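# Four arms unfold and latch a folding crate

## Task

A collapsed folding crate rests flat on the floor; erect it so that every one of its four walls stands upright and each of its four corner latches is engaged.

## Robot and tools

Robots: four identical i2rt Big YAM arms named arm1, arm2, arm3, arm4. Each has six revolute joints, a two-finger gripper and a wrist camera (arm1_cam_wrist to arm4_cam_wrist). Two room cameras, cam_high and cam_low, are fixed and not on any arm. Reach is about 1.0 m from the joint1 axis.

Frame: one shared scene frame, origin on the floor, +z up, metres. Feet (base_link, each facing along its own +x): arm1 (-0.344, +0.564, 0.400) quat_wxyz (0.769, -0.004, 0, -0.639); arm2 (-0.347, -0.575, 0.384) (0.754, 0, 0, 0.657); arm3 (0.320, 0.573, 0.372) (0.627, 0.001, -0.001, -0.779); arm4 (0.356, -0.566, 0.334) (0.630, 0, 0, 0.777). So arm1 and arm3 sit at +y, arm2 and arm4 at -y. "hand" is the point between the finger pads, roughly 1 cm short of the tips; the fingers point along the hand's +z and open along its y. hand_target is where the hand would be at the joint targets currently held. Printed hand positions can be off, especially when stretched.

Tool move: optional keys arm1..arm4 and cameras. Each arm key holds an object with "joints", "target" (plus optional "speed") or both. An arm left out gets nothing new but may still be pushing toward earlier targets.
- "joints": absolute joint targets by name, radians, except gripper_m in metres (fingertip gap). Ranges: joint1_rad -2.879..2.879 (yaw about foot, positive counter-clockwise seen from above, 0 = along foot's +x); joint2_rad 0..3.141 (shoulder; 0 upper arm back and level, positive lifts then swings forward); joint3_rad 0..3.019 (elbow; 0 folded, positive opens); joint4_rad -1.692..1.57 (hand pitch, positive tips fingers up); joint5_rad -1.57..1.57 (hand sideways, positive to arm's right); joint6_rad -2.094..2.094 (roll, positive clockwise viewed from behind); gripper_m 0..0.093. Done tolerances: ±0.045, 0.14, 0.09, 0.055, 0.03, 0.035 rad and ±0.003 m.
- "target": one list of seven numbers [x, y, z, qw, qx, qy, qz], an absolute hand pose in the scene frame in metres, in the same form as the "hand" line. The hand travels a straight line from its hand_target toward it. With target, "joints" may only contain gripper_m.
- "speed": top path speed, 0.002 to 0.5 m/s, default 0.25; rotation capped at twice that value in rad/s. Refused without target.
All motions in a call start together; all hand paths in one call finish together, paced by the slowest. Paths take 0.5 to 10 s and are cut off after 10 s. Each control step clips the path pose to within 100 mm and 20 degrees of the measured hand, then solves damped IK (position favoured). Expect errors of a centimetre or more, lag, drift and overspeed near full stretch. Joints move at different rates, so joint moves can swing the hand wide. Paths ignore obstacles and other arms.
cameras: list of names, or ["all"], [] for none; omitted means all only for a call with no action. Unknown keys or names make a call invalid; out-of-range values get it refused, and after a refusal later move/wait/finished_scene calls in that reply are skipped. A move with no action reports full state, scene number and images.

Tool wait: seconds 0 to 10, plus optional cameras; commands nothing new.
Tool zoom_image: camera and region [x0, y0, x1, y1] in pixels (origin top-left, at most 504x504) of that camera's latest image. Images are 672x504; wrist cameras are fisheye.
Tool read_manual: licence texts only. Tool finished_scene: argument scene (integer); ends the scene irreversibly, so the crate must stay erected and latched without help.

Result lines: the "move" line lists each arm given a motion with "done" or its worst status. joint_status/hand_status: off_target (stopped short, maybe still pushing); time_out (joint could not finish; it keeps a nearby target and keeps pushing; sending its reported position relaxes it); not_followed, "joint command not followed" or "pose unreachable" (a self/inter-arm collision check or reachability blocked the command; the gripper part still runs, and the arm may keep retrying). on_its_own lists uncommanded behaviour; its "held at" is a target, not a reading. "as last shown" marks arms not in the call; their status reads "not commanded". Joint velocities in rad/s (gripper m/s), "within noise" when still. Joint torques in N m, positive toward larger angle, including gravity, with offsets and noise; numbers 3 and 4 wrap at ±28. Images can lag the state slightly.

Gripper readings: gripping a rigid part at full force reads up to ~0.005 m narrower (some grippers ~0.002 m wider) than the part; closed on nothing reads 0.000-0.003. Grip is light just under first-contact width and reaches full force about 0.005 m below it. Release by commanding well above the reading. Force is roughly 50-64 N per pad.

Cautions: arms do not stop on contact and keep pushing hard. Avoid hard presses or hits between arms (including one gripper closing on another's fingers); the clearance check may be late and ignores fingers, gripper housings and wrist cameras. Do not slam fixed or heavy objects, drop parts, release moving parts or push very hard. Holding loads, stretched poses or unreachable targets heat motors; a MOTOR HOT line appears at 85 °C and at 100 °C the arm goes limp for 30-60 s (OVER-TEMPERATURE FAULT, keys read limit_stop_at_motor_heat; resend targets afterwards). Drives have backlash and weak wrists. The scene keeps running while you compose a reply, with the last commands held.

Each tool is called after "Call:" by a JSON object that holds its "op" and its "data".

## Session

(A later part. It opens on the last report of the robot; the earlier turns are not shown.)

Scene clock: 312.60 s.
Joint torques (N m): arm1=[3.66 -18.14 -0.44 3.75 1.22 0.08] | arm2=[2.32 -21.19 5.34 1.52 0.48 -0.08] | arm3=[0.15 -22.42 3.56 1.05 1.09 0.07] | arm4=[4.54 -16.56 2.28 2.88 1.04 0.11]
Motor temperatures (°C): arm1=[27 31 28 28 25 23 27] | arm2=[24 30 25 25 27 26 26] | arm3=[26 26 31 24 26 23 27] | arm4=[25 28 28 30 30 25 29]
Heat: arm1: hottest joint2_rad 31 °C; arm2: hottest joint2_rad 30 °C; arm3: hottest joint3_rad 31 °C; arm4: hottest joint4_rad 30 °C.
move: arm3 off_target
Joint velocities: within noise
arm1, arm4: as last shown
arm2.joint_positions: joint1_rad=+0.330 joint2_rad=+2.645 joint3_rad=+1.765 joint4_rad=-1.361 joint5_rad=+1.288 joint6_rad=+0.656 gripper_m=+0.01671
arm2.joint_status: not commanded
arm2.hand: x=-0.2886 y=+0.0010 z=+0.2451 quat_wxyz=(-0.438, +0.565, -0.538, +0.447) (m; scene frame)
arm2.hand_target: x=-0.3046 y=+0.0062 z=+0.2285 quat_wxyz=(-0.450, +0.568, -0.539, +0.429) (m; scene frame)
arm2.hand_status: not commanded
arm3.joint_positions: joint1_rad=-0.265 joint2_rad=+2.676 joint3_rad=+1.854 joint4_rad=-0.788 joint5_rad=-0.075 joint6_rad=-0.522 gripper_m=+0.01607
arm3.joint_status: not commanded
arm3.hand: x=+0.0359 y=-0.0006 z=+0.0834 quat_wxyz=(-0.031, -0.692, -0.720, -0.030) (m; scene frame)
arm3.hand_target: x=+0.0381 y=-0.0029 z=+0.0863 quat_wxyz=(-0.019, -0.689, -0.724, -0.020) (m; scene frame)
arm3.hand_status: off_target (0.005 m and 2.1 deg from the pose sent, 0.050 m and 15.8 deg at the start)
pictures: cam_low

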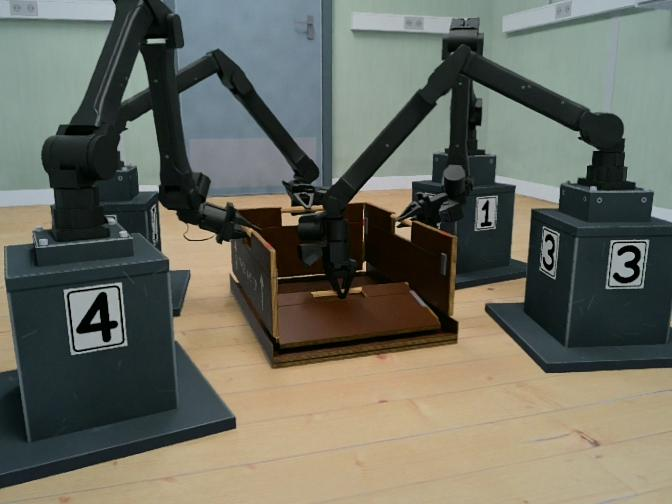

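Call:
{"op": "move", "data": {"arm3": {"target": [0.055, -0.003, 0.142, -0.0719, 0.6846, 0.7214, -0.0758], "speed": 0.1}}}

Call:
{"op": "move", "data": {"arm3": {"target": [0.088, -0.003, 0.188, -0.1607, 0.6694, 0.7054, -0.1694], "speed": 0.1}, "cameras": ["cam_low","arm3_cam_wrist"]}}

Call:
{"op": "zoom_image", "data": {"camera": "cam_low", "region": [220, 180, 470, 380]}}

Scene clock: 315.67 s.
Joint torques (N m): arm1=[3.55 -18.32 -0.44 3.58 1.19 0.03] | arm2=[2.32 -21.13 5.34 1.51 0.48 -0.07] | arm3=[0.56 -21.77 3.88 1.42 1.42 -0.03] | arm4=[4.54 -16.56 2.28 2.88 1.05 0.11]
Motor temperatures (°C): arm1=[27 31 28 28 25 23 27] | arm2=[24 30 25 25 27 26 26] | arm3=[26 27 31 24 26 23 27] | arm4=[25 28 28 30 30 25 29]
Heat: arm1: hottest joint2_rad 31 °C; arm2: hottest joint2_rad 30 °C; arm3: hottest joint3_rad 31 °C; arm4: hottest joint4_rad 30 °C.
move: arm3 off_target
Joint velocities: within noise
arm1, arm2, arm4: as last shown
arm3.joint_positions: joint1_rad=-0.176 joint2_rad=+2.504 joint3_rad=+1.639 joint4_rad=-0.635 joint5_rad=+0.160 joint6_rad=-0.430 gripper_m=+0.01605
arm3.joint_status: not commanded
arm3.hand: x=+0.0538 y=+0.0004 z=+0.1361 quat_wxyz=(+0.060, -0.693, -0.716, +0.061) (m; scene frame)
arm3.hand_target: x=+0.0543 y=-0.0030 z=+0.1418 quat_wxyz=(+0.072, -0.685, -0.721, +0.076) (m; scene frame)
arm3.hand_status: off_target (0.007 m and 2.4 deg from the pose sent, 0.062 m and 17.0 deg at the start)
pictures: none

Scene clock: 317.53 s.
Joint torques (N m): arm1=[3.43 -18.14 -0.36 3.82 1.16 0.07] | arm2=[2.32 -21.13 5.34 1.54 0.48 -0.07] | arm3=[0.73 -20.31 3.97 1.55 1.56 -0.11] | arm4=[4.54 -16.56 2.29 2.88 1.05 0.11]
Motor temperatures (°C): arm1=[27 31 28 28 25 23 27] | arm2=[24 30 25 25 27 26 26] | arm3=[26 27 31 24 26 23 27] | arm4=[25 28 28 30 30 25 29]
Heat: arm1: hottest joint2_rad 31 °C; arm2: hottest joint2_rad 30 °C; arm3: hottest joint3_rad 31 °C; arm4: hottest joint4_rad 30 °C.
move: arm3 off_target
Joint velocities: within noise
arm1, arm2, arm4: as last shown
arm3.joint_positions: joint1_rad=-0.060 joint2_rad=+2.387 joint3_rad=+1.493 joint4_rad=-0.541 joint5_rad=+0.416 joint6_rad=-0.329 gripper_m=+0.01607
arm3.joint_status: not commanded
arm3.hand: x=+0.0856 y=+0.0009 z=+0.1822 quat_wxyz=(+0.151, -0.682, -0.699, +0.153) (m; scene frame)
arm3.hand_target: x=+0.0878 y=-0.0039 z=+0.1881 quat_wxyz=(+0.160, -0.669, -0.705, +0.170) (m; scene frame)
arm3.hand_status: off_target (0.007 m and 2.7 deg from the pose sent, 0.062 m and 17.2 deg at the start)
pictures: arm3_cam_wrist, cam_low

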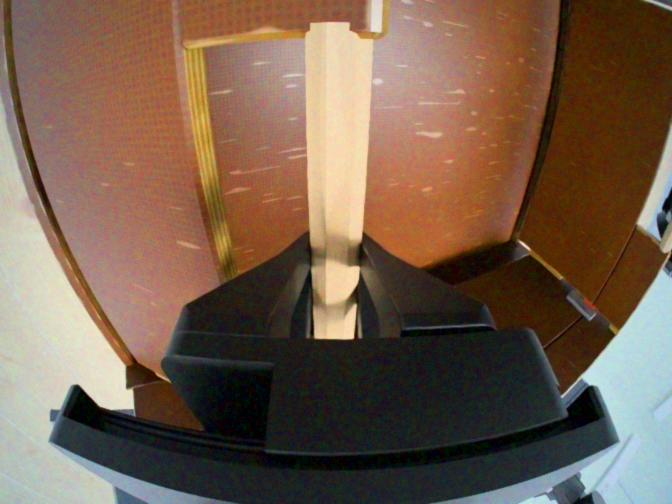

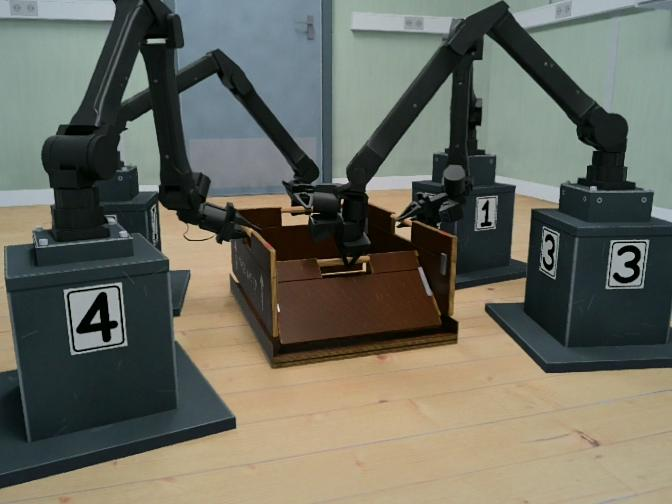

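Scaled by 2.016 from the camera's 672x504 image, which has a finer 960x720 frame.

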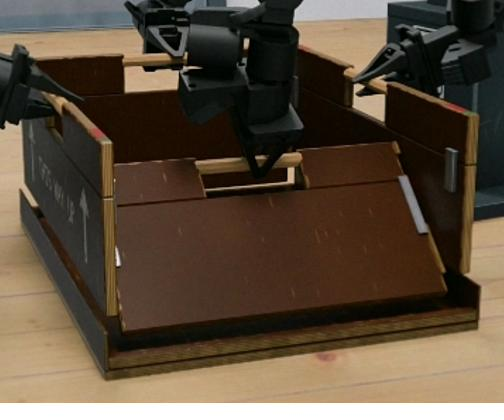

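Call:
{"op": "move", "data": {"arm3": {"target": [0.128, -0.004, 0.223, -0.2467, 0.6426, 0.6772, -0.26], "speed": 0.1}}}

Call:
{"op": "move", "data": {"arm3": {"target": [0.180, -0.004, 0.248, -0.3285, 0.6049, 0.6375, -0.3461], "speed": 0.1}, "cameras": ["cam_low","arm3_cam_wrist","cam_high"]}}

Call:
{"op": "zoom_image", "data": {"camera": "cam_low", "region": [220, 180, 470, 380]}}

Scene clock: 320.67 s.
Joint torques (N m): arm1=[3.37 -18.9 -0.38 3.63 1.16 0.09] | arm2=[2.26 -21.19 5.35 1.52 0.48 -0.07] | arm3=[0.73 -19.31 4.3 1.74 1.71 -0.23] | arm4=[4.54 -16.56 2.28 2.88 1.05 0.11]
Motor temperatures (°C): arm1=[27 31 28 28 25 23 27] | arm2=[24 30 25 25 27 26 26] | arm3=[26 27 31 24 27 23 27] | arm4=[25 28 28 30 30 25 29]
Heat: arm1: hottest joint2_rad 31 °C; arm2: hottest joint2_rad 30 °C; arm3: hottest joint3_rad 31 °C; arm4: hottest joint4_rad 30 °C.
move: arm3 off_target
Joint velocities: within noise
arm1.joint_positions: joint1_rad=+0.809 joint2_rad=+2.436 joint3_rad=+0.795 joint4_rad=+0.997 joint5_rad=+0.930 joint6_rad=-1.038 gripper_m=+0.01631
arm1.joint_status: not commanded
arm1.hand: x=-0.0280 y=+0.1899 z=+0.2364 quat_wxyz=(+0.016, -0.011, -0.823, +0.568) (m; scene frame)
arm1.hand_target: x=-0.0135 y=+0.2036 z=+0.2447 quat_wxyz=(+0.001, -0.001, -0.815, +0.580) (m; scene frame)
arm1.hand_status: not commanded
arm2, arm4: as last shown
arm3.joint_positions: joint1_rad=+0.069 joint2_rad=+2.338 joint3_rad=+1.420 joint4_rad=-0.518 joint5_rad=+0.690 joint6_rad=-0.212 gripper_m=+0.01614
arm3.joint_status: not commanded
arm3.hand: x=+0.1242 y=+0.0028 z=+0.2168 quat_wxyz=(+0.241, -0.659, -0.670, +0.243) (m; scene frame)
arm3.hand_target: x=+0.1266 y=-0.0040 z=+0.2230 quat_wxyz=(+0.248, -0.643, -0.677, +0.260) (m; scene frame)
arm3.hand_status: off_target (0.010 m and 2.9 deg from the pose sent, 0.059 m and 17.3 deg at the start)
pictures: none

Scene clock: 322.57 s.
Joint torques (N m): arm1=[3.78 -18.43 -0.42 3.66 1.18 0.07] | arm2=[2.37 -21.19 5.34 1.52 0.48 -0.08] | arm3=[0.62 -18.08 5.86 0.55 1.9 -0.21] | arm4=[4.54 -16.56 2.28 2.88 1.05 0.11]
Motor temperatures (°C): arm1=[27 31 28 28 25 23 27] | arm2=[24 30 25 25 27 26 26] | arm3=[26 27 31 24 27 23 28] | arm4=[25 28 28 30 30 25 29]
Heat: arm1: hottest joint2_rad 31 °C; arm2: hottest joint2_rad 30 °C; arm3: hottest joint3_rad 31 °C; arm4: hottest joint4_rad 30 °C.
move: arm3 off_target
Joint velocities: within noise
arm1, arm2, arm4: as last shown
arm3.joint_positions: joint1_rad=+0.215 joint2_rad=+2.341 joint3_rad=+1.400 joint4_rad=-0.575 joint5_rad=+0.963 joint6_rad=-0.045 gripper_m=+0.01618
arm3.joint_status: not commanded
arm3.hand: x=+0.1770 y=+0.0051 z=+0.2440 quat_wxyz=(+0.317, -0.622, -0.632, +0.336) (m; scene frame)
arm3.hand_target: x=+0.1806 y=-0.0044 z=+0.2481 quat_wxyz=(+0.329, -0.604, -0.638, +0.347) (m; scene frame)
arm3.hand_status: off_target (0.010 m and 2.7 deg from the pose sent, 0.064 m and 17.1 deg at the start)
pictures: arm3_cam_wrist, cam_high, cam_low

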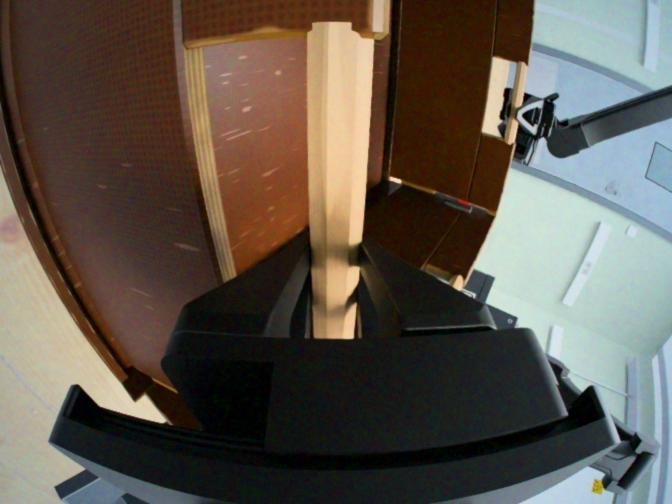

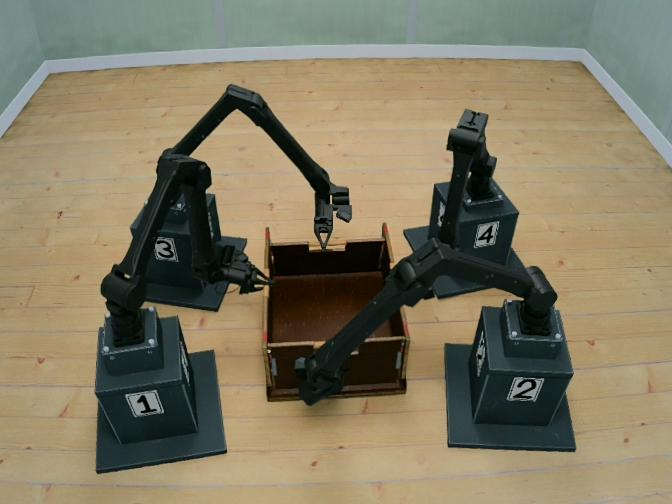

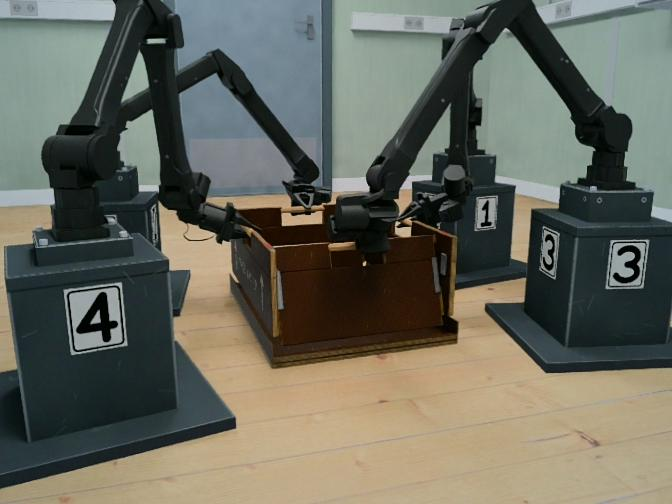

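Scaled by 2.016 from the camera's 672x504 image, which has a finer 960x720 frame.

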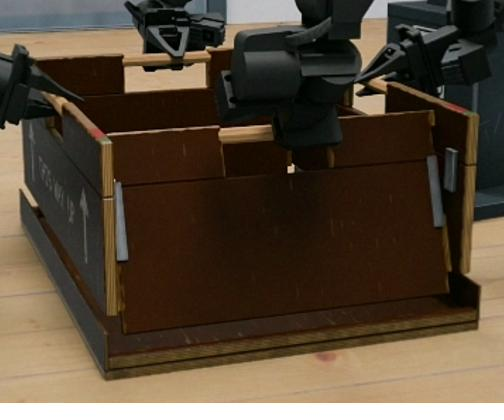

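Call:
{"op": "move", "data": {"arm3": {"target": [0.208, -0.004, 0.256, -0.3698, 0.5806, 0.6118, -0.3897], "speed": 0.08}}}

Call:
{"op": "move", "data": {"arm3": {"target": [0.234, -0.004, 0.260, -0.4046, 0.5569, 0.5869, -0.4264], "speed": 0.06}, "cameras": ["cam_low","arm3_cam_wrist","cam_high"]}}

Call:
{"op": "zoom_image", "data": {"camera": "cam_low", "region": [220, 180, 470, 380]}}

Scene clock: 325.87 s.
Joint torques (N m): arm1=[3.72 -18.02 -0.44 3.77 1.21 0.05] | arm2=[2.26 -21.25 5.35 1.51 0.48 -0.07] | arm3=[1.49 -18.26 6.84 -0.44 2.3 -0.05] | arm4=[4.54 -16.56 2.28 2.88 1.05 0.11]
Motor temperatures (°C): arm1=[27 31 28 28 25 23 27] | arm2=[24 30 25 25 27 26 26] | arm3=[26 27 31 24 28 23 28] | arm4=[25 28 28 30 30 25 29]
Heat: arm1: hottest joint2_rad 31 °C; arm2: hottest joint2_rad 30 °C; arm3: hottest joint3_rad 31 °C; arm4: hottest joint4_rad 30 °C.
move: arm3 off_target
Joint velocities: within noise
arm1, arm2, arm4: as last shown
arm3.joint_positions: joint1_rad=+0.279 joint2_rad=+2.377 joint3_rad=+1.427 joint4_rad=-0.665 joint5_rad=+1.091 joint6_rad=+0.076 gripper_m=+0.01617
arm3.joint_status: not commanded
arm3.hand: x=+0.2017 y=+0.0071 z=+0.2501 quat_wxyz=(+0.354, -0.601, -0.609, +0.378) (m; scene frame)
arm3.hand_target: x=+0.2069 y=-0.0049 z=+0.2556 quat_wxyz=(+0.366, -0.583, -0.610, +0.392) (m; scene frame)
arm3.hand_status: off_target (0.014 m and 3.2 deg from the pose sent, 0.034 m and 10.1 deg at the start)
pictures: none

Scene clock: 327.97 s.
Joint torques (N m): arm1=[3.55 -18.32 -0.4 3.7 1.16 0.08] | arm2=[2.26 -21.13 5.35 1.51 0.48 -0.07] | arm3=[0.62 -18.26 6.67 -1.17 2.33 -0.05] | arm4=[4.54 -16.56 2.29 2.88 1.05 0.11]
Motor temperatures (°C): arm1=[27 31 28 28 25 23 27] | arm2=[24 30 25 25 27 26 26] | arm3=[26 27 31 24 28 23 28] | arm4=[25 28 28 30 30 25 29]
Heat: arm1: hottest joint2_rad 31 °C; arm2: hottest joint2_rad 30 °C; arm3: hottest joint3_rad 31 °C; arm4: hottest joint4_rad 30 °C.
move: arm3 off_target
Joint velocities: within noise
arm1, arm2: as last shown
arm3.joint_positions: joint1_rad=+0.344 joint2_rad=+2.441 joint3_rad=+1.507 joint4_rad=-0.882 joint5_rad=+1.204 joint6_rad=+0.288 gripper_m=+0.01616
arm3.joint_status: not commanded
arm3.hand: x=+0.2293 y=+0.0080 z=+0.2545 quat_wxyz=(+0.390, -0.578, -0.584, +0.415) (m; scene frame)
arm3.hand_target: x=+0.2351 y=-0.0044 z=+0.2604 quat_wxyz=(+0.402, -0.557, -0.588, +0.428) (m; scene frame)
arm3.hand_status: off_target (0.014 m and 3.2 deg from the pose sent, 0.036 m and 9.8 deg at the start)
arm4.joint_positions: joint1_rad=+0.861 joint2_rad=+2.242 joint3_rad=+0.868 joint4_rad=+0.692 joint5_rad=+0.982 joint6_rad=-0.984 gripper_m=+0.01483
arm4.joint_status: not commanded
arm4.hand: x=-0.0280 y=-0.1898 z=+0.2371 quat_wxyz=(-0.570, +0.822, -0.007, +0.009) (m; scene frame)
arm4.hand_target: x=-0.0358 y=-0.2044 z=+0.2419 quat_wxyz=(-0.580, +0.815, +0.000, +0.000) (m; scene frame)
arm4.hand_status: not commanded
pictures: arm3_cam_wrist, cam_high, cam_low

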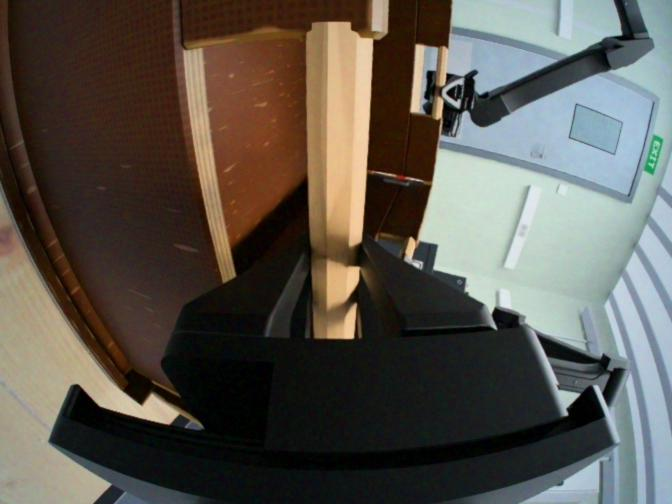

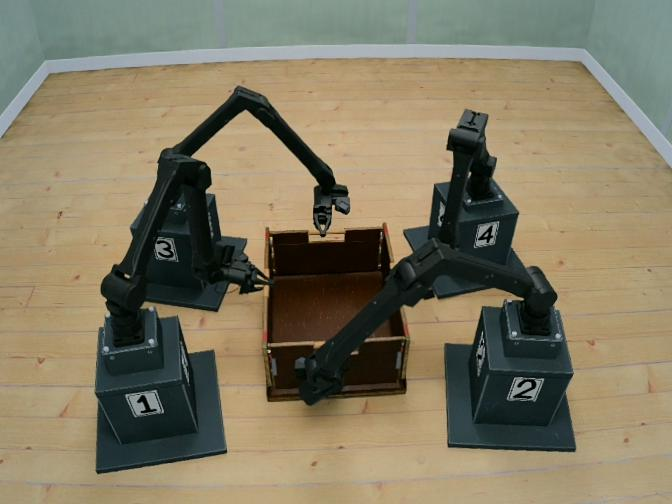

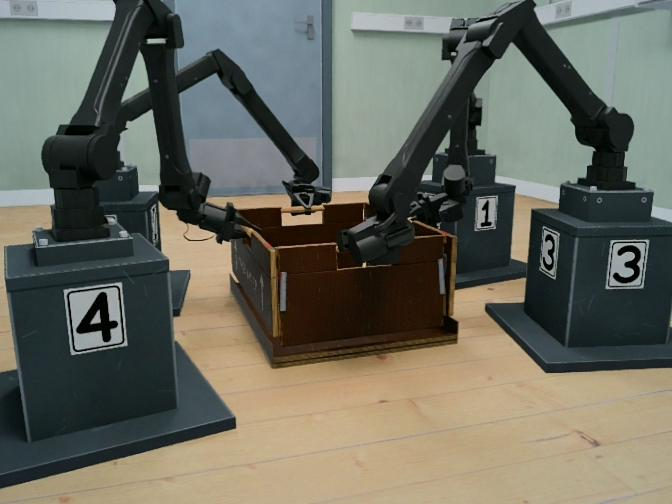

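Scaled by 2.016 from the camera's 672x504 image, which has a finer 960x720 frame.

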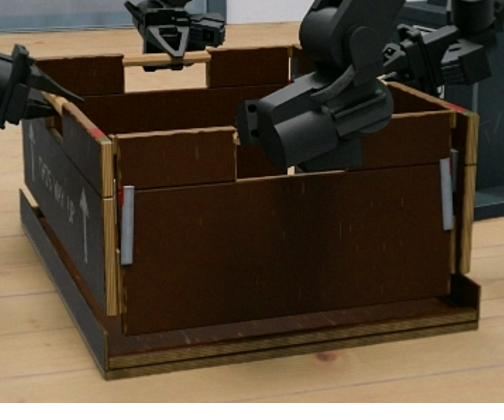

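Call:
{"op": "move", "data": {"arm3": {"target": [0.250, -0.006, 0.260, -0.4238, 0.5424, 0.5716, -0.4466], "speed": 0.06}, "cameras": ["cam_low","arm3_cam_wrist","cam_high"]}}

Call:
{"op": "zoom_image", "data": {"camera": "cam_low", "region": [220, 180, 470, 380]}}

Call:
{"op": "zoom_image", "data": {"camera": "cam_high", "region": [250, 210, 420, 410]}}

Scene clock: 331.17 s.
Joint torques (N m): arm1=[3.6 -18.61 -0.53 3.85 1.17 0.03] | arm2=[2.26 -21.25 5.35 1.52 0.47 -0.07] | arm3=[0.79 -18.32 7.09 -1.39 2.06 -0.17] | arm4=[4.54 -16.56 2.28 2.88 1.05 0.11]
Motor temperatures (°C): arm1=[27 31 28 28 25 23 27] | arm2=[24 30 25 25 27 26 26] | arm3=[26 28 31 24 29 23 28] | arm4=[25 28 27 30 30 24 29]
Heat: arm1: hottest joint2_rad 31 °C; arm2: hottest joint2_rad 30 °C; arm3: hottest joint3_rad 31 °C; arm4: hottest joint4_rad 30 °C.
move: arm3 off_target
Joint velocities: within noise
arm1, arm4: as last shown
arm1.hand_target: x=-0.0135 y=+0.2036 z=+0.2448 quat_wxyz=(+0.001, -0.001, -0.815, +0.579) (m; scene frame)
arm2.joint_positions: joint1_rad=+0.330 joint2_rad=+2.645 joint3_rad=+1.765 joint4_rad=-1.360 joint5_rad=+1.288 joint6_rad=+0.656 gripper_m=+0.01671
arm2.joint_status: not commanded
arm2.hand: x=-0.2886 y=+0.0011 z=+0.2450 quat_wxyz=(-0.438, +0.565, -0.538, +0.446) (m; scene frame)
arm2.hand_target: x=-0.3047 y=+0.0063 z=+0.2284 quat_wxyz=(-0.450, +0.568, -0.539, +0.429) (m; scene frame)
arm2.hand_status: not commanded
arm3.joint_positions: joint1_rad=+0.381 joint2_rad=+2.501 joint3_rad=+1.584 joint4_rad=-1.089 joint5_rad=+1.264 joint6_rad=+0.478 gripper_m=+0.01616
arm3.joint_status: not commanded
arm3.hand: x=+0.2461 y=+0.0086 z=+0.2557 quat_wxyz=(+0.413, -0.563, -0.567, +0.437) (m; scene frame)
arm3.hand_target: x=+0.2535 y=-0.0059 z=+0.2607 quat_wxyz=(+0.421, -0.541, -0.574, +0.448) (m; scene frame)
arm3.hand_status: off_target (0.016 m and 2.9 deg from the pose sent, 0.026 m and 6.8 deg at the start)
pictures: arm3_cam_wrist, cam_high, cam_low

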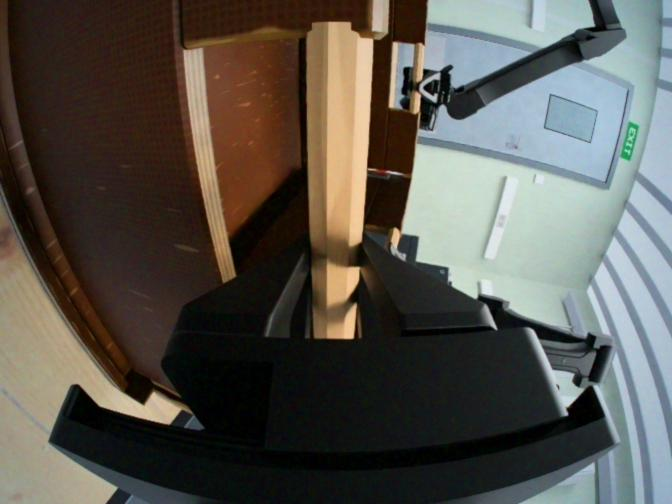

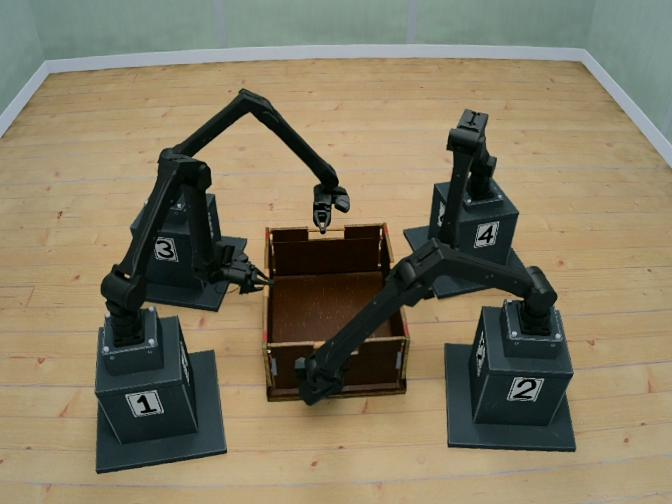

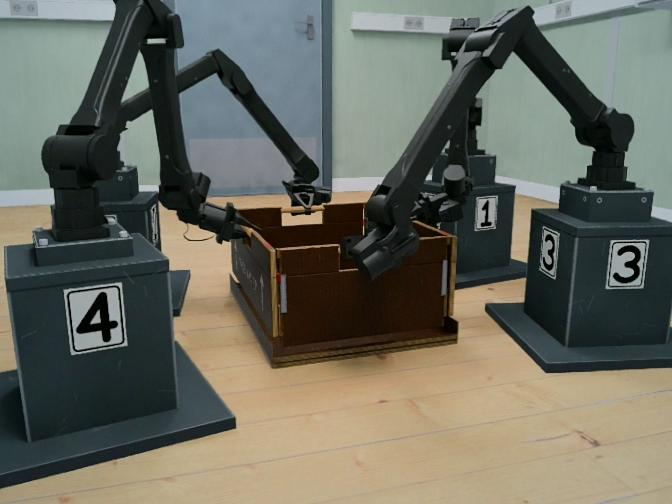

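Scaled by 2.016 from the camera's 672x504 image, which has a finer 960x720 frame.

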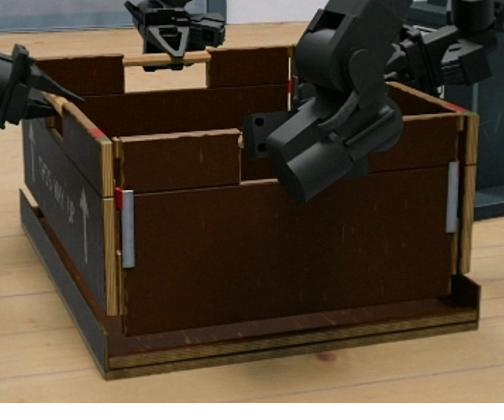

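Scaled by 2.520 from the camera's 672x504 image, which has a finer 960x720 frame.

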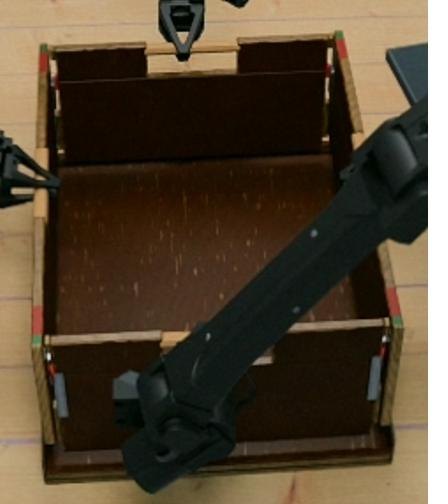

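Call:
{"op": "move", "data": {"arm3": {"target": [0.264, -0.008, 0.262, -0.4238, 0.5424, 0.5716, -0.4466], "speed": 0.06}, "cameras": ["cam_low","arm3_cam_wrist","cam_high"]}}

Call:
{"op": "zoom_image", "data": {"camera": "cam_low", "region": [220, 180, 470, 380]}}

Call:
{"op": "zoom_image", "data": {"camera": "cam_high", "region": [250, 210, 420, 410]}}

Scene clock: 334.37 s.
Joint torques (N m): arm1=[3.72 -18.73 -0.47 3.67 1.18 0.07] | arm2=[2.26 -21.19 5.34 1.51 0.48 -0.07] | arm3=[1.38 -18.9 7.09 -1.91 1.69 -0.1] | arm4=[4.54 -16.56 2.28 2.88 1.05 0.11]
Motor temperatures (°C): arm1=[27 31 28 28 25 23 27] | arm2=[24 30 25 25 27 26 26] | arm3=[26 28 31 24 29 23 28] | arm4=[25 28 27 30 30 24 29]
Heat: arm1: hottest joint2_rad 31 °C; arm2: hottest joint2_rad 30 °C; arm3: hottest joint3_rad 31 °C; arm4: hottest joint4_rad 30 °C.
move: arm3 off_target
Joint velocities: within noise
arm1, arm2, arm4: as last shown
arm3.joint_positions: joint1_rad=+0.381 joint2_rad=+2.522 joint3_rad=+1.618 joint4_rad=-1.172 joint5_rad=+1.264 joint6_rad=+0.547 gripper_m=+0.01616
arm3.joint_status: not commanded
arm3.hand: x=+0.2460 y=+0.0092 z=+0.2552 quat_wxyz=(+0.421, -0.565, -0.560, +0.435) (m; scene frame)
arm3.hand_target: x=+0.2586 y=-0.0062 z=+0.2617 quat_wxyz=(+0.424, -0.545, -0.570, +0.445) (m; scene frame)
arm3.hand_status: off_target (0.026 m and 3.2 deg from the pose sent, 0.025 m and 2.9 deg at the start)
pictures: arm3_cam_wrist, cam_high, cam_low

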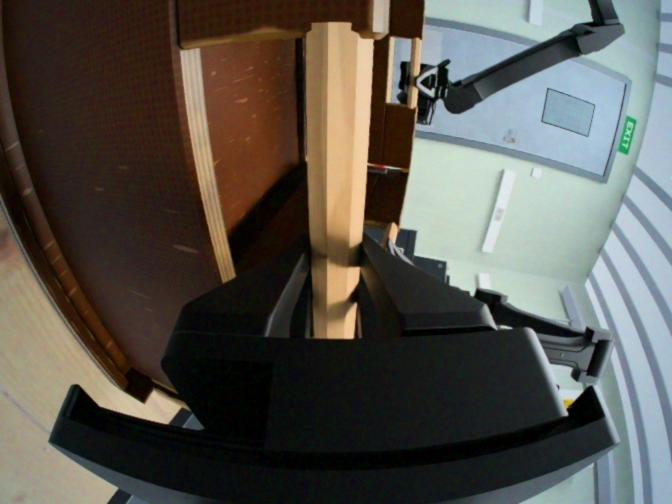

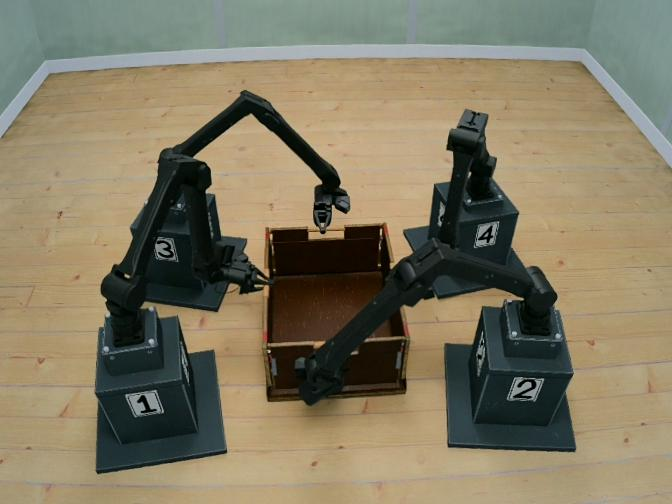

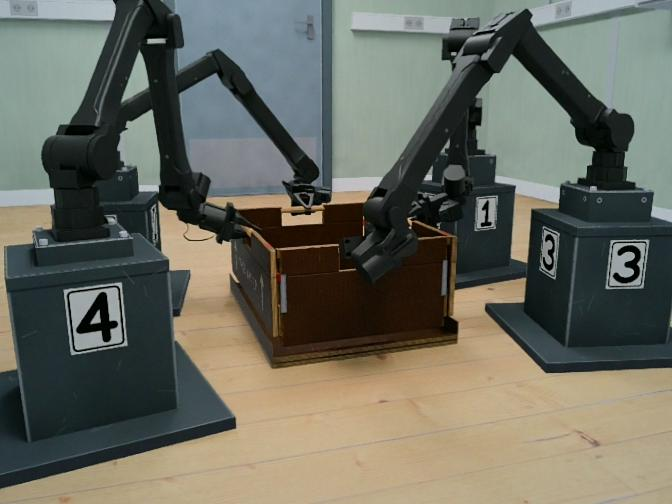

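Scaled by 2.016 from the camera's 672x504 image, which has a finer 960x720 frame.

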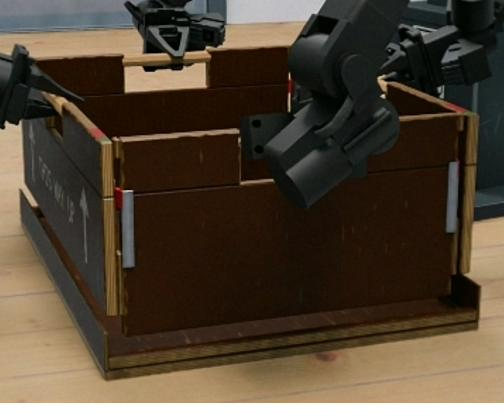

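Scaled by 2.520 from the camera's 672x504 image, which has a finer 960x720 frame.

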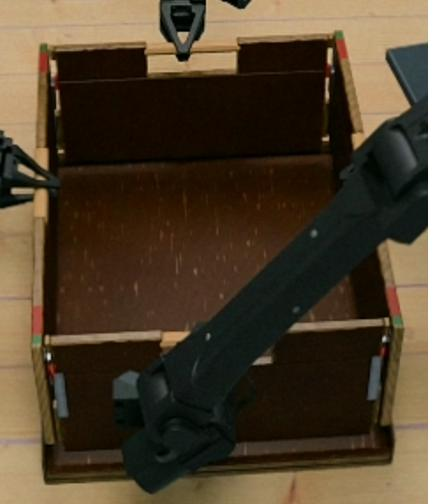

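Call:
{"op": "move", "data": {"arm2": {"target": [-0.272, 0.008, 0.228, -0.4511, 0.5693, -0.5405, 0.4288], "speed": 0.06}, "cameras": ["cam_high"]}}

Call:
{"op": "zoom_image", "data": {"camera": "cam_high", "region": [250, 320, 430, 410]}}

Scene clock: 337.63 s.
Joint torques (N m): arm1=[3.43 -18.67 -0.4 3.62 1.18 0.06] | arm2=[-1.49 -20.6 5.67 1.87 0.86 -0.2] | arm3=[1.67 -18.55 7.1 -2.03 1.66 -0.04] | arm4=[4.54 -16.56 2.28 2.88 1.04 0.11]
Motor temperatures (°C): arm1=[27 31 28 28 25 23 27] | arm2=[24 30 25 25 27 26 26] | arm3=[26 27 31 24 29 23 28] | arm4=[25 28 27 30 30 24 29]
Heat: arm1: hottest joint2_rad 31 °C; arm2: hottest joint2_rad 30 °C; arm3: hottest joint3_rad 31 °C; arm4: hottest joint4_rad 30 °C.
move: arm2 off_target
Joint velocities: within noise
arm1, arm4: as last shown
arm2.joint_positions: joint1_rad=+0.328 joint2_rad=+2.599 joint3_rad=+1.680 joint4_rad=-1.163 joint5_rad=+1.308 joint6_rad=+0.501 gripper_m=+0.01671
arm2.joint_status: not commanded
arm2.hand: x=-0.2869 y=+0.0015 z=+0.2447 quat_wxyz=(-0.448, +0.577, -0.529, +0.432) (m; scene frame)
arm2.hand_target: x=-0.2787 y=+0.0073 z=+0.2285 quat_wxyz=(-0.454, +0.568, -0.539, +0.425) (m; scene frame)
arm2.hand_status: off_target (0.023 m and 1.6 deg from the pose sent, 0.025 m and 2.5 deg at the start)
arm3.joint_positions: joint1_rad=+0.381 joint2_rad=+2.522 joint3_rad=+1.619 joint4_rad=-1.173 joint5_rad=+1.264 joint6_rad=+0.547 gripper_m=+0.01616
arm3.joint_status: not commanded
arm3.hand: x=+0.2461 y=+0.0088 z=+0.2556 quat_wxyz=(+0.421, -0.565, -0.560, +0.435) (m; scene frame)
arm3.hand_target: x=+0.2587 y=-0.0066 z=+0.2620 quat_wxyz=(+0.424, -0.545, -0.570, +0.445) (m; scene frame)
arm3.hand_status: not commanded
pictures: cam_high

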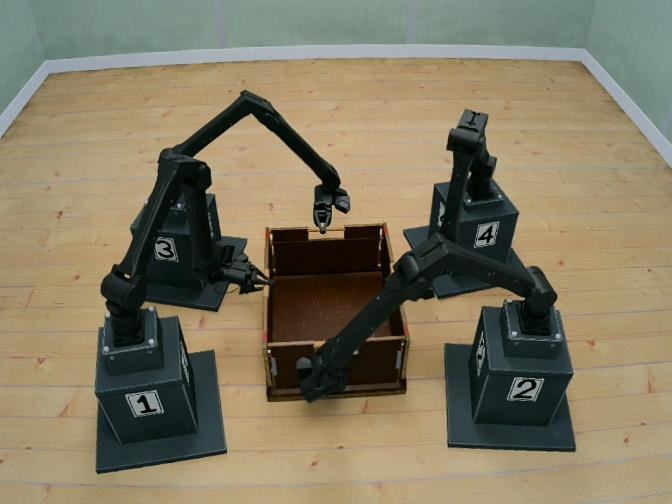

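Scaled by 2.800 from the camera's 672x504 image, which has a finer 960x720 frame.

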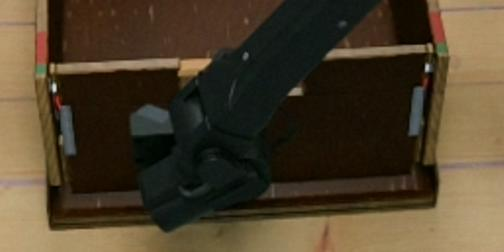

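Call:
{"op": "move", "data": {"arm2": {"target": [-0.290, 0.008, 0.228, -0.4511, 0.5693, -0.5405, 0.4288], "speed": 0.06}, "arm3": {"target": [0.232, -0.006, 0.260, -0.4238, 0.5424, 0.5716, -0.4466], "speed": 0.06}, "cameras": ["cam_high","cam_low"]}}

Call:
{"op": "zoom_image", "data": {"camera": "cam_low", "region": [220, 180, 470, 380]}}

Scene clock: 340.50 s.
Joint torques (N m): arm1=[3.08 -18.49 -0.31 3.88 1.18 0.07] | arm2=[-0.03 -19.55 7.02 -0.02 0.64 0.15] | arm3=[-1.9 -19.37 4.97 1.43 2.11 -0.79] | arm4=[4.6 -16.56 2.28 2.86 1.05 0.11]
Motor temperatures (°C): arm1=[27 31 28 28 25 23 27] | arm2=[24 30 25 25 27 26 26] | arm3=[26 27 31 24 30 23 28] | arm4=[25 28 27 30 30 24 29]
Heat: arm1: hottest joint2_rad 31 °C; arm2: hottest joint2_rad 30 °C; arm3: hottest joint3_rad 31 °C; arm4: hottest joint4_rad 30 °C.
move: arm2 off_target; arm3 off_target
Joint velocities: within noise
arm1, arm4: as last shown
arm2.joint_positions: joint1_rad=+0.331 joint2_rad=+2.607 joint3_rad=+1.700 joint4_rad=-1.216 joint5_rad=+1.297 joint6_rad=+0.542 gripper_m=+0.01672
arm2.joint_status: not commanded
arm2.hand: x=-0.2891 y=+0.0013 z=+0.2457 quat_wxyz=(-0.444, +0.575, -0.533, +0.434) (m; scene frame)
arm2.hand_target: x=-0.2903 y=+0.0069 z=+0.2290 quat_wxyz=(-0.448, +0.571, -0.537, +0.429) (m; scene frame)
arm2.hand_status: off_target (0.019 m and 1.4 deg from the pose sent, 0.018 m and 1.6 deg at the start)
arm3.joint_positions: joint1_rad=+0.382 joint2_rad=+2.521 joint3_rad=+1.610 joint4_rad=-1.147 joint5_rad=+1.278 joint6_rad=+0.526 gripper_m=+0.01620
arm3.joint_status: not commanded
arm3.hand: x=+0.2463 y=+0.0080 z=+0.2552 quat_wxyz=(+0.421, -0.559, -0.562, +0.441) (m; scene frame)
arm3.hand_target: x=+0.2383 y=-0.0053 z=+0.2612 quat_wxyz=(+0.430, -0.540, -0.569, +0.446) (m; scene frame)
arm3.hand_status: off_target (0.021 m and 2.3 deg from the pose sent, 0.021 m and 3.2 deg at the start)
pictures: cam_high, cam_low

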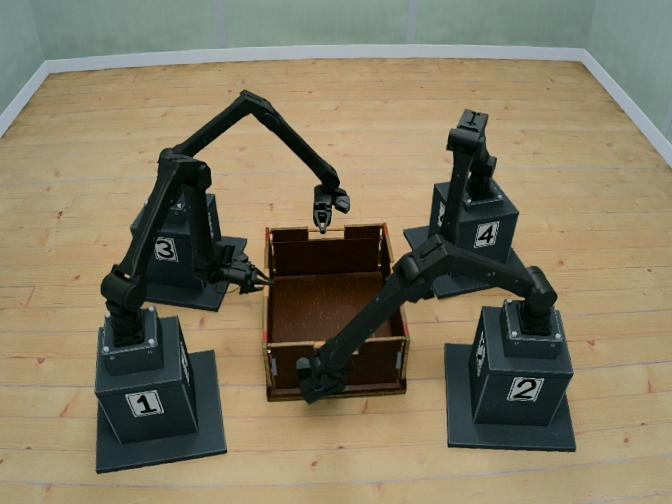

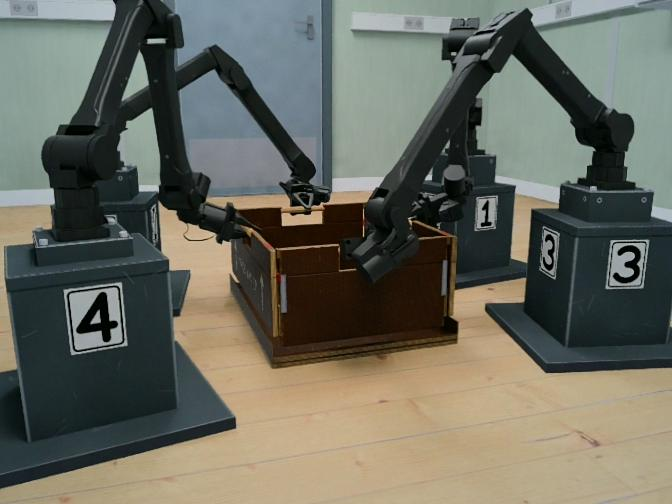

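Scaled by 2.016 from the camera's 672x504 image, which has a finer 960x720 frame.

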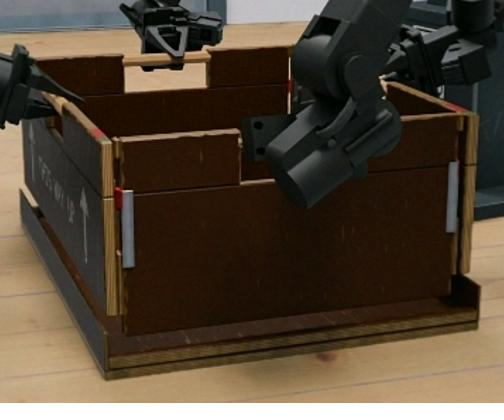

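Call:
{"op": "move", "data": {"arm3": {"target": [0.250, -0.006, 0.260, -0.4238, 0.5424, 0.5716, -0.4466], "speed": 0.06}}}

Call:
{"op": "move", "data": {"arm3": {"joints": {"gripper_m": 0.05}}, "cameras": ["arm3_cam_wrist","cam_low","cam_high"]}}

Call:
{"op": "zoom_image", "data": {"camera": "arm3_cam_wrist", "region": [220, 0, 460, 280]}}

Call:
{"op": "zoom_image", "data": {"camera": "cam_low", "region": [220, 180, 470, 380]}}

Scene clock: 344.67 s.
Joint torques (N m): arm1=[3.66 -18.37 -0.32 3.62 1.17 0.02] | arm2=[-0.03 -19.66 6.99 0.02 0.65 0.16] | arm3=[-0.03 -19.08 6.2 -0.23 1.58 -0.35] | arm4=[4.54 -16.56 2.28 2.86 1.05 0.11]
Motor temperatures (°C): arm1=[27 31 28 28 25 23 27] | arm2=[24 30 25 25 27 26 26] | arm3=[26 27 31 24 30 23 28] | arm4=[25 28 27 30 30 24 29]
Heat: arm1: hottest joint2_rad 31 °C; arm2: hottest joint2_rad 30 °C; arm3: hottest joint3_rad 31 °C; arm4: hottest joint4_rad 30 °C.
move: arm3 off_target
Joint velocities: within noise
arm1.joint_positions: joint1_rad=+0.809 joint2_rad=+2.436 joint3_rad=+0.795 joint4_rad=+0.997 joint5_rad=+0.930 joint6_rad=-1.038 gripper_m=+0.01631
arm1.joint_status: not commanded
arm1.hand: x=-0.0280 y=+0.1899 z=+0.2364 quat_wxyz=(+0.016, -0.011, -0.823, +0.568) (m; scene frame)
arm1.hand_target: x=-0.0135 y=+0.2036 z=+0.2448 quat_wxyz=(+0.001, -0.001, -0.815, +0.579) (m; scene frame)
arm1.hand_status: not commanded
arm2.joint_positions: joint1_rad=+0.331 joint2_rad=+2.607 joint3_rad=+1.700 joint4_rad=-1.216 joint5_rad=+1.297 joint6_rad=+0.544 gripper_m=+0.01672
arm2.joint_status: not commanded
arm2.hand: x=-0.2891 y=+0.0013 z=+0.2457 quat_wxyz=(-0.444, +0.574, -0.534, +0.433) (m; scene frame)
arm2.hand_target: x=-0.2903 y=+0.0069 z=+0.2290 quat_wxyz=(-0.449, +0.571, -0.538, +0.429) (m; scene frame)
arm2.hand_status: not commanded
arm3.joint_positions: joint1_rad=+0.382 joint2_rad=+2.521 joint3_rad=+1.608 joint4_rad=-1.149 joint5_rad=+1.278 joint6_rad=+0.526 gripper_m=+0.01620
arm3.joint_status: not commanded
arm3.hand: x=+0.2462 y=+0.0088 z=+0.2551 quat_wxyz=(+0.422, -0.558, -0.563, +0.440) (m; scene frame)
arm3.hand_target: x=+0.2500 y=-0.0050 z=+0.2599 quat_wxyz=(+0.426, -0.543, -0.571, +0.446) (m; scene frame)
arm3.hand_status: off_target (0.016 m and 2.2 deg from the pose sent, 0.015 m and 2.3 deg at the start)
arm4: as last shown
pictures: none

Scene clock: 345.47 s.
Joint torques (N m): arm1=[3.31 -18.26 -0.51 3.69 1.18 0.03] | arm2=[-0.03 -19.66 6.98 0.01 0.65 0.17] | arm3=[0.03 -19.55 5.81 -0.29 0.8 0.04] | arm4=[4.6 -16.56 2.28 2.88 1.04 0.11]
Motor temperatures (°C): arm1=[27 31 28 28 25 23 27] | arm2=[24 30 26 25 27 26 26] | arm3=[26 27 31 24 30 23 28] | arm4=[25 28 27 30 30 24 29]
Heat: arm1: hottest joint2_rad 31 °C; arm2: hottest joint2_rad 30 °C; arm3: hottest joint3_rad 31 °C; arm4: hottest joint4_rad 30 °C.
move: arm3 done
Joint velocities: within noise
arm1, arm2, arm4: as last shown
arm3.joint_positions: joint1_rad=+0.377 joint2_rad=+2.521 joint3_rad=+1.615 joint4_rad=-1.139 joint5_rad=+1.298 joint6_rad=+0.481 gripper_m=+0.04989
arm3.joint_status: all done
arm3.hand: x=+0.2434 y=+0.0040 z=+0.2586 quat_wxyz=(+0.430, -0.545, -0.569, +0.441) (m; scene frame)
arm3.hand_target: x=+0.2476 y=-0.0061 z=+0.2595 quat_wxyz=(+0.425, -0.544, -0.570, +0.446) (m; scene frame)
arm3.hand_status: not commanded
pictures: arm3_cam_wrist, cam_high, cam_low

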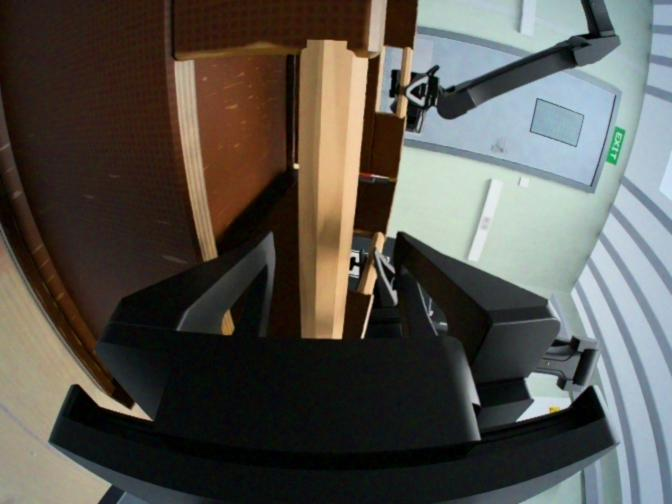

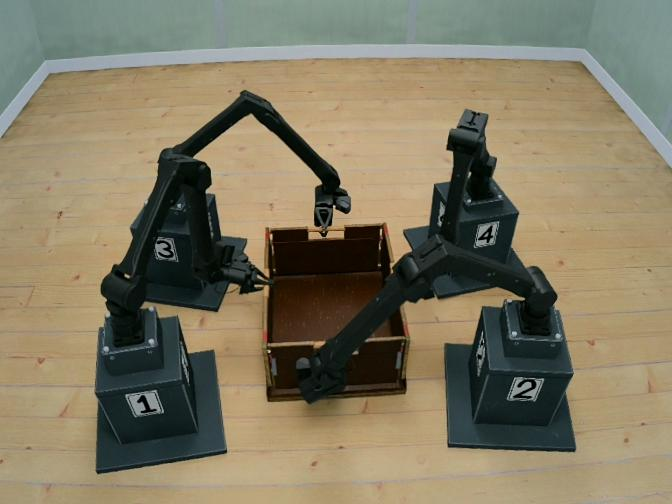

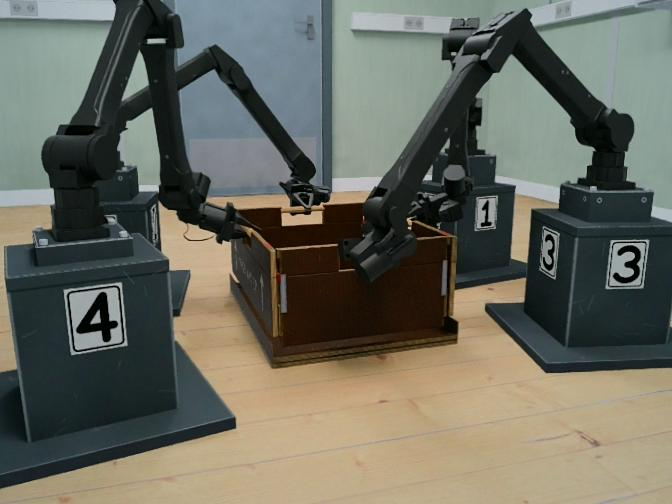

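Scaled by 1.800 from the camera's 672x504 image, which has a finer 960x720 frame.

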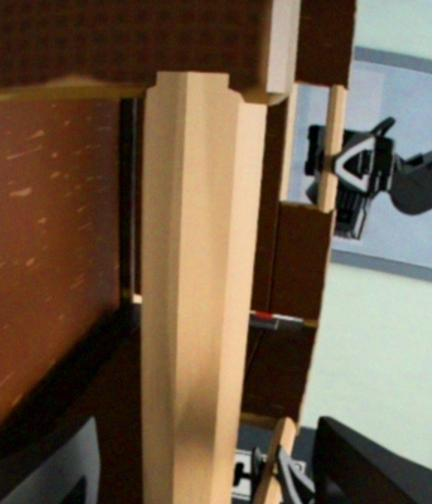

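Scaled by 2.016 from the camera's 672x504 image, which has a finer 960x720 frame.

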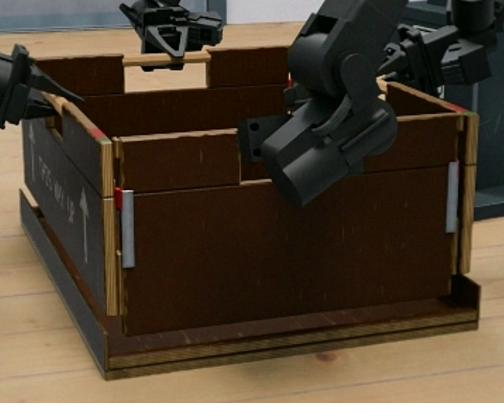

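Call:
{"op": "move", "data": {"arm3": {"target": [0.350, -0.006, 0.290, -0.4238, 0.5424, 0.5716, -0.4466], "speed": 0.1}, "cameras": ["arm3_cam_wrist","cam_low","cam_high"]}}

Call:
{"op": "zoom_image", "data": {"camera": "arm3_cam_wrist", "region": [220, 0, 460, 280]}}

Call:
{"op": "zoom_image", "data": {"camera": "cam_low", "region": [260, 190, 480, 380]}}

Scene clock: 349.20 s.
Joint torques (N m): arm1=[3.78 -18.37 -0.21 3.74 1.18 0.05] | arm2=[-0.09 -19.66 6.98 0.01 0.64 0.17] | arm3=[-0.32 -17.9 6.9 -1.84 0.36 0.24] | arm4=[4.54 -16.56 2.28 2.88 1.05 0.11]
Motor temperatures (°C): arm1=[27 31 28 28 25 23 27] | arm2=[24 30 26 25 27 26 26] | arm3=[26 27 31 24 29 23 28] | arm4=[25 28 27 30 30 24 29]
Heat: arm1: hottest joint2_rad 31 °C; arm2: hottest joint2_rad 30 °C; arm3: hottest joint3_rad 31 °C; arm4: hottest joint4_rad 30 °C.
move: arm3 off_target
Joint velocities: within noise
arm1, arm2, arm4: as last shown
arm3.joint_positions: joint1_rad=+0.540 joint2_rad=+2.556 joint3_rad=+1.803 joint4_rad=-1.652 joint5_rad=+1.207 joint6_rad=+0.871 gripper_m=+0.04991
arm3.joint_status: not commanded
arm3.hand: x=+0.3423 y=-0.0028 z=+0.3023 quat_wxyz=(+0.424, -0.544, -0.570, +0.447) (m; scene frame)
arm3.hand_target: x=+0.3470 y=-0.0051 z=+0.2897 quat_wxyz=(+0.426, -0.542, -0.571, +0.445) (m; scene frame)
arm3.hand_status: off_target (0.015 m and 0.3 deg from the pose sent, 0.112 m and 1.0 deg at the start)
pictures: arm3_cam_wrist, cam_high, cam_low

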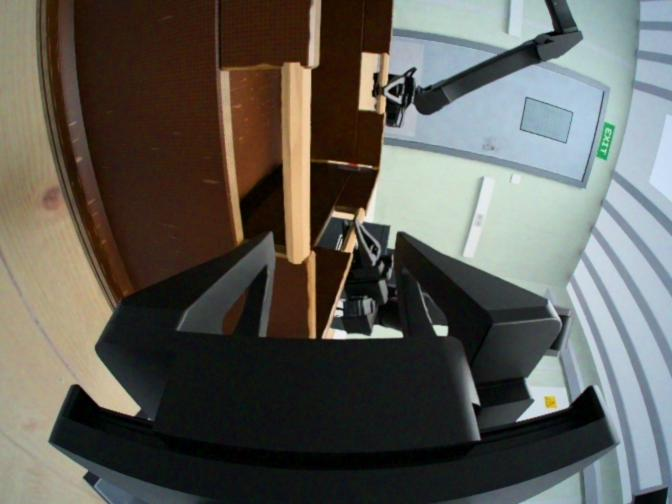

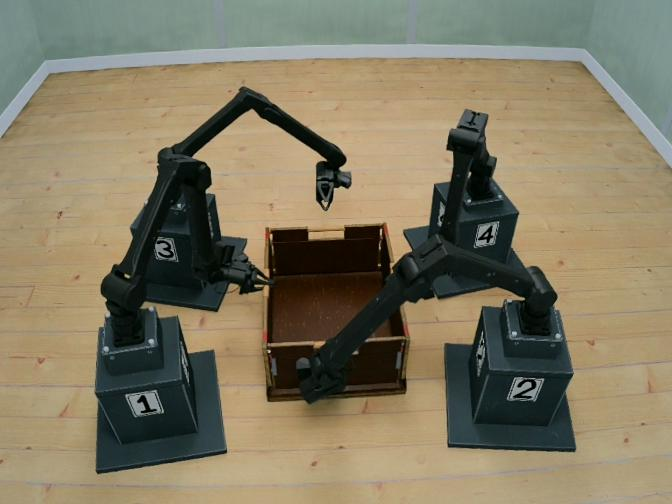

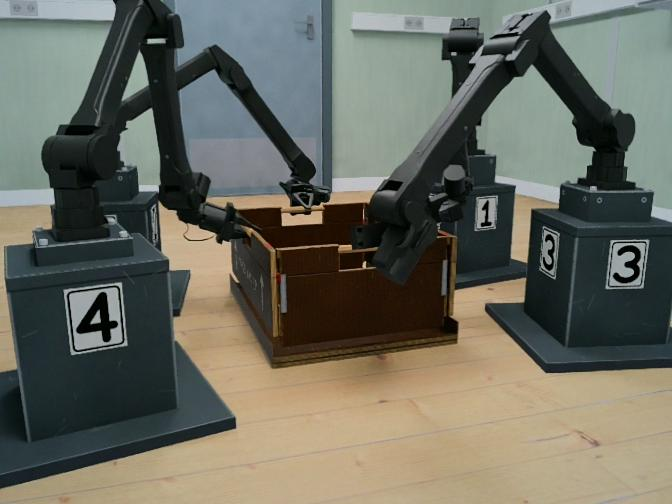

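Scaled by 1.800 from the camera's 672x504 image, which has a finer 960x720 frame.

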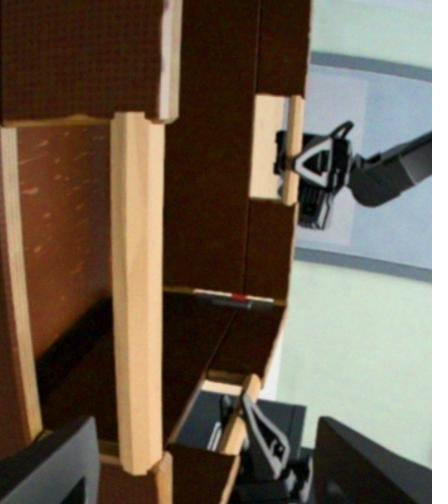

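Scaled by 2.291 from the camera's 672x504 image, which has a finer 960x720 frame.

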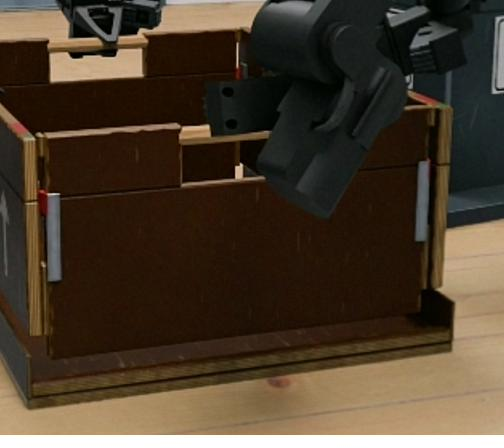

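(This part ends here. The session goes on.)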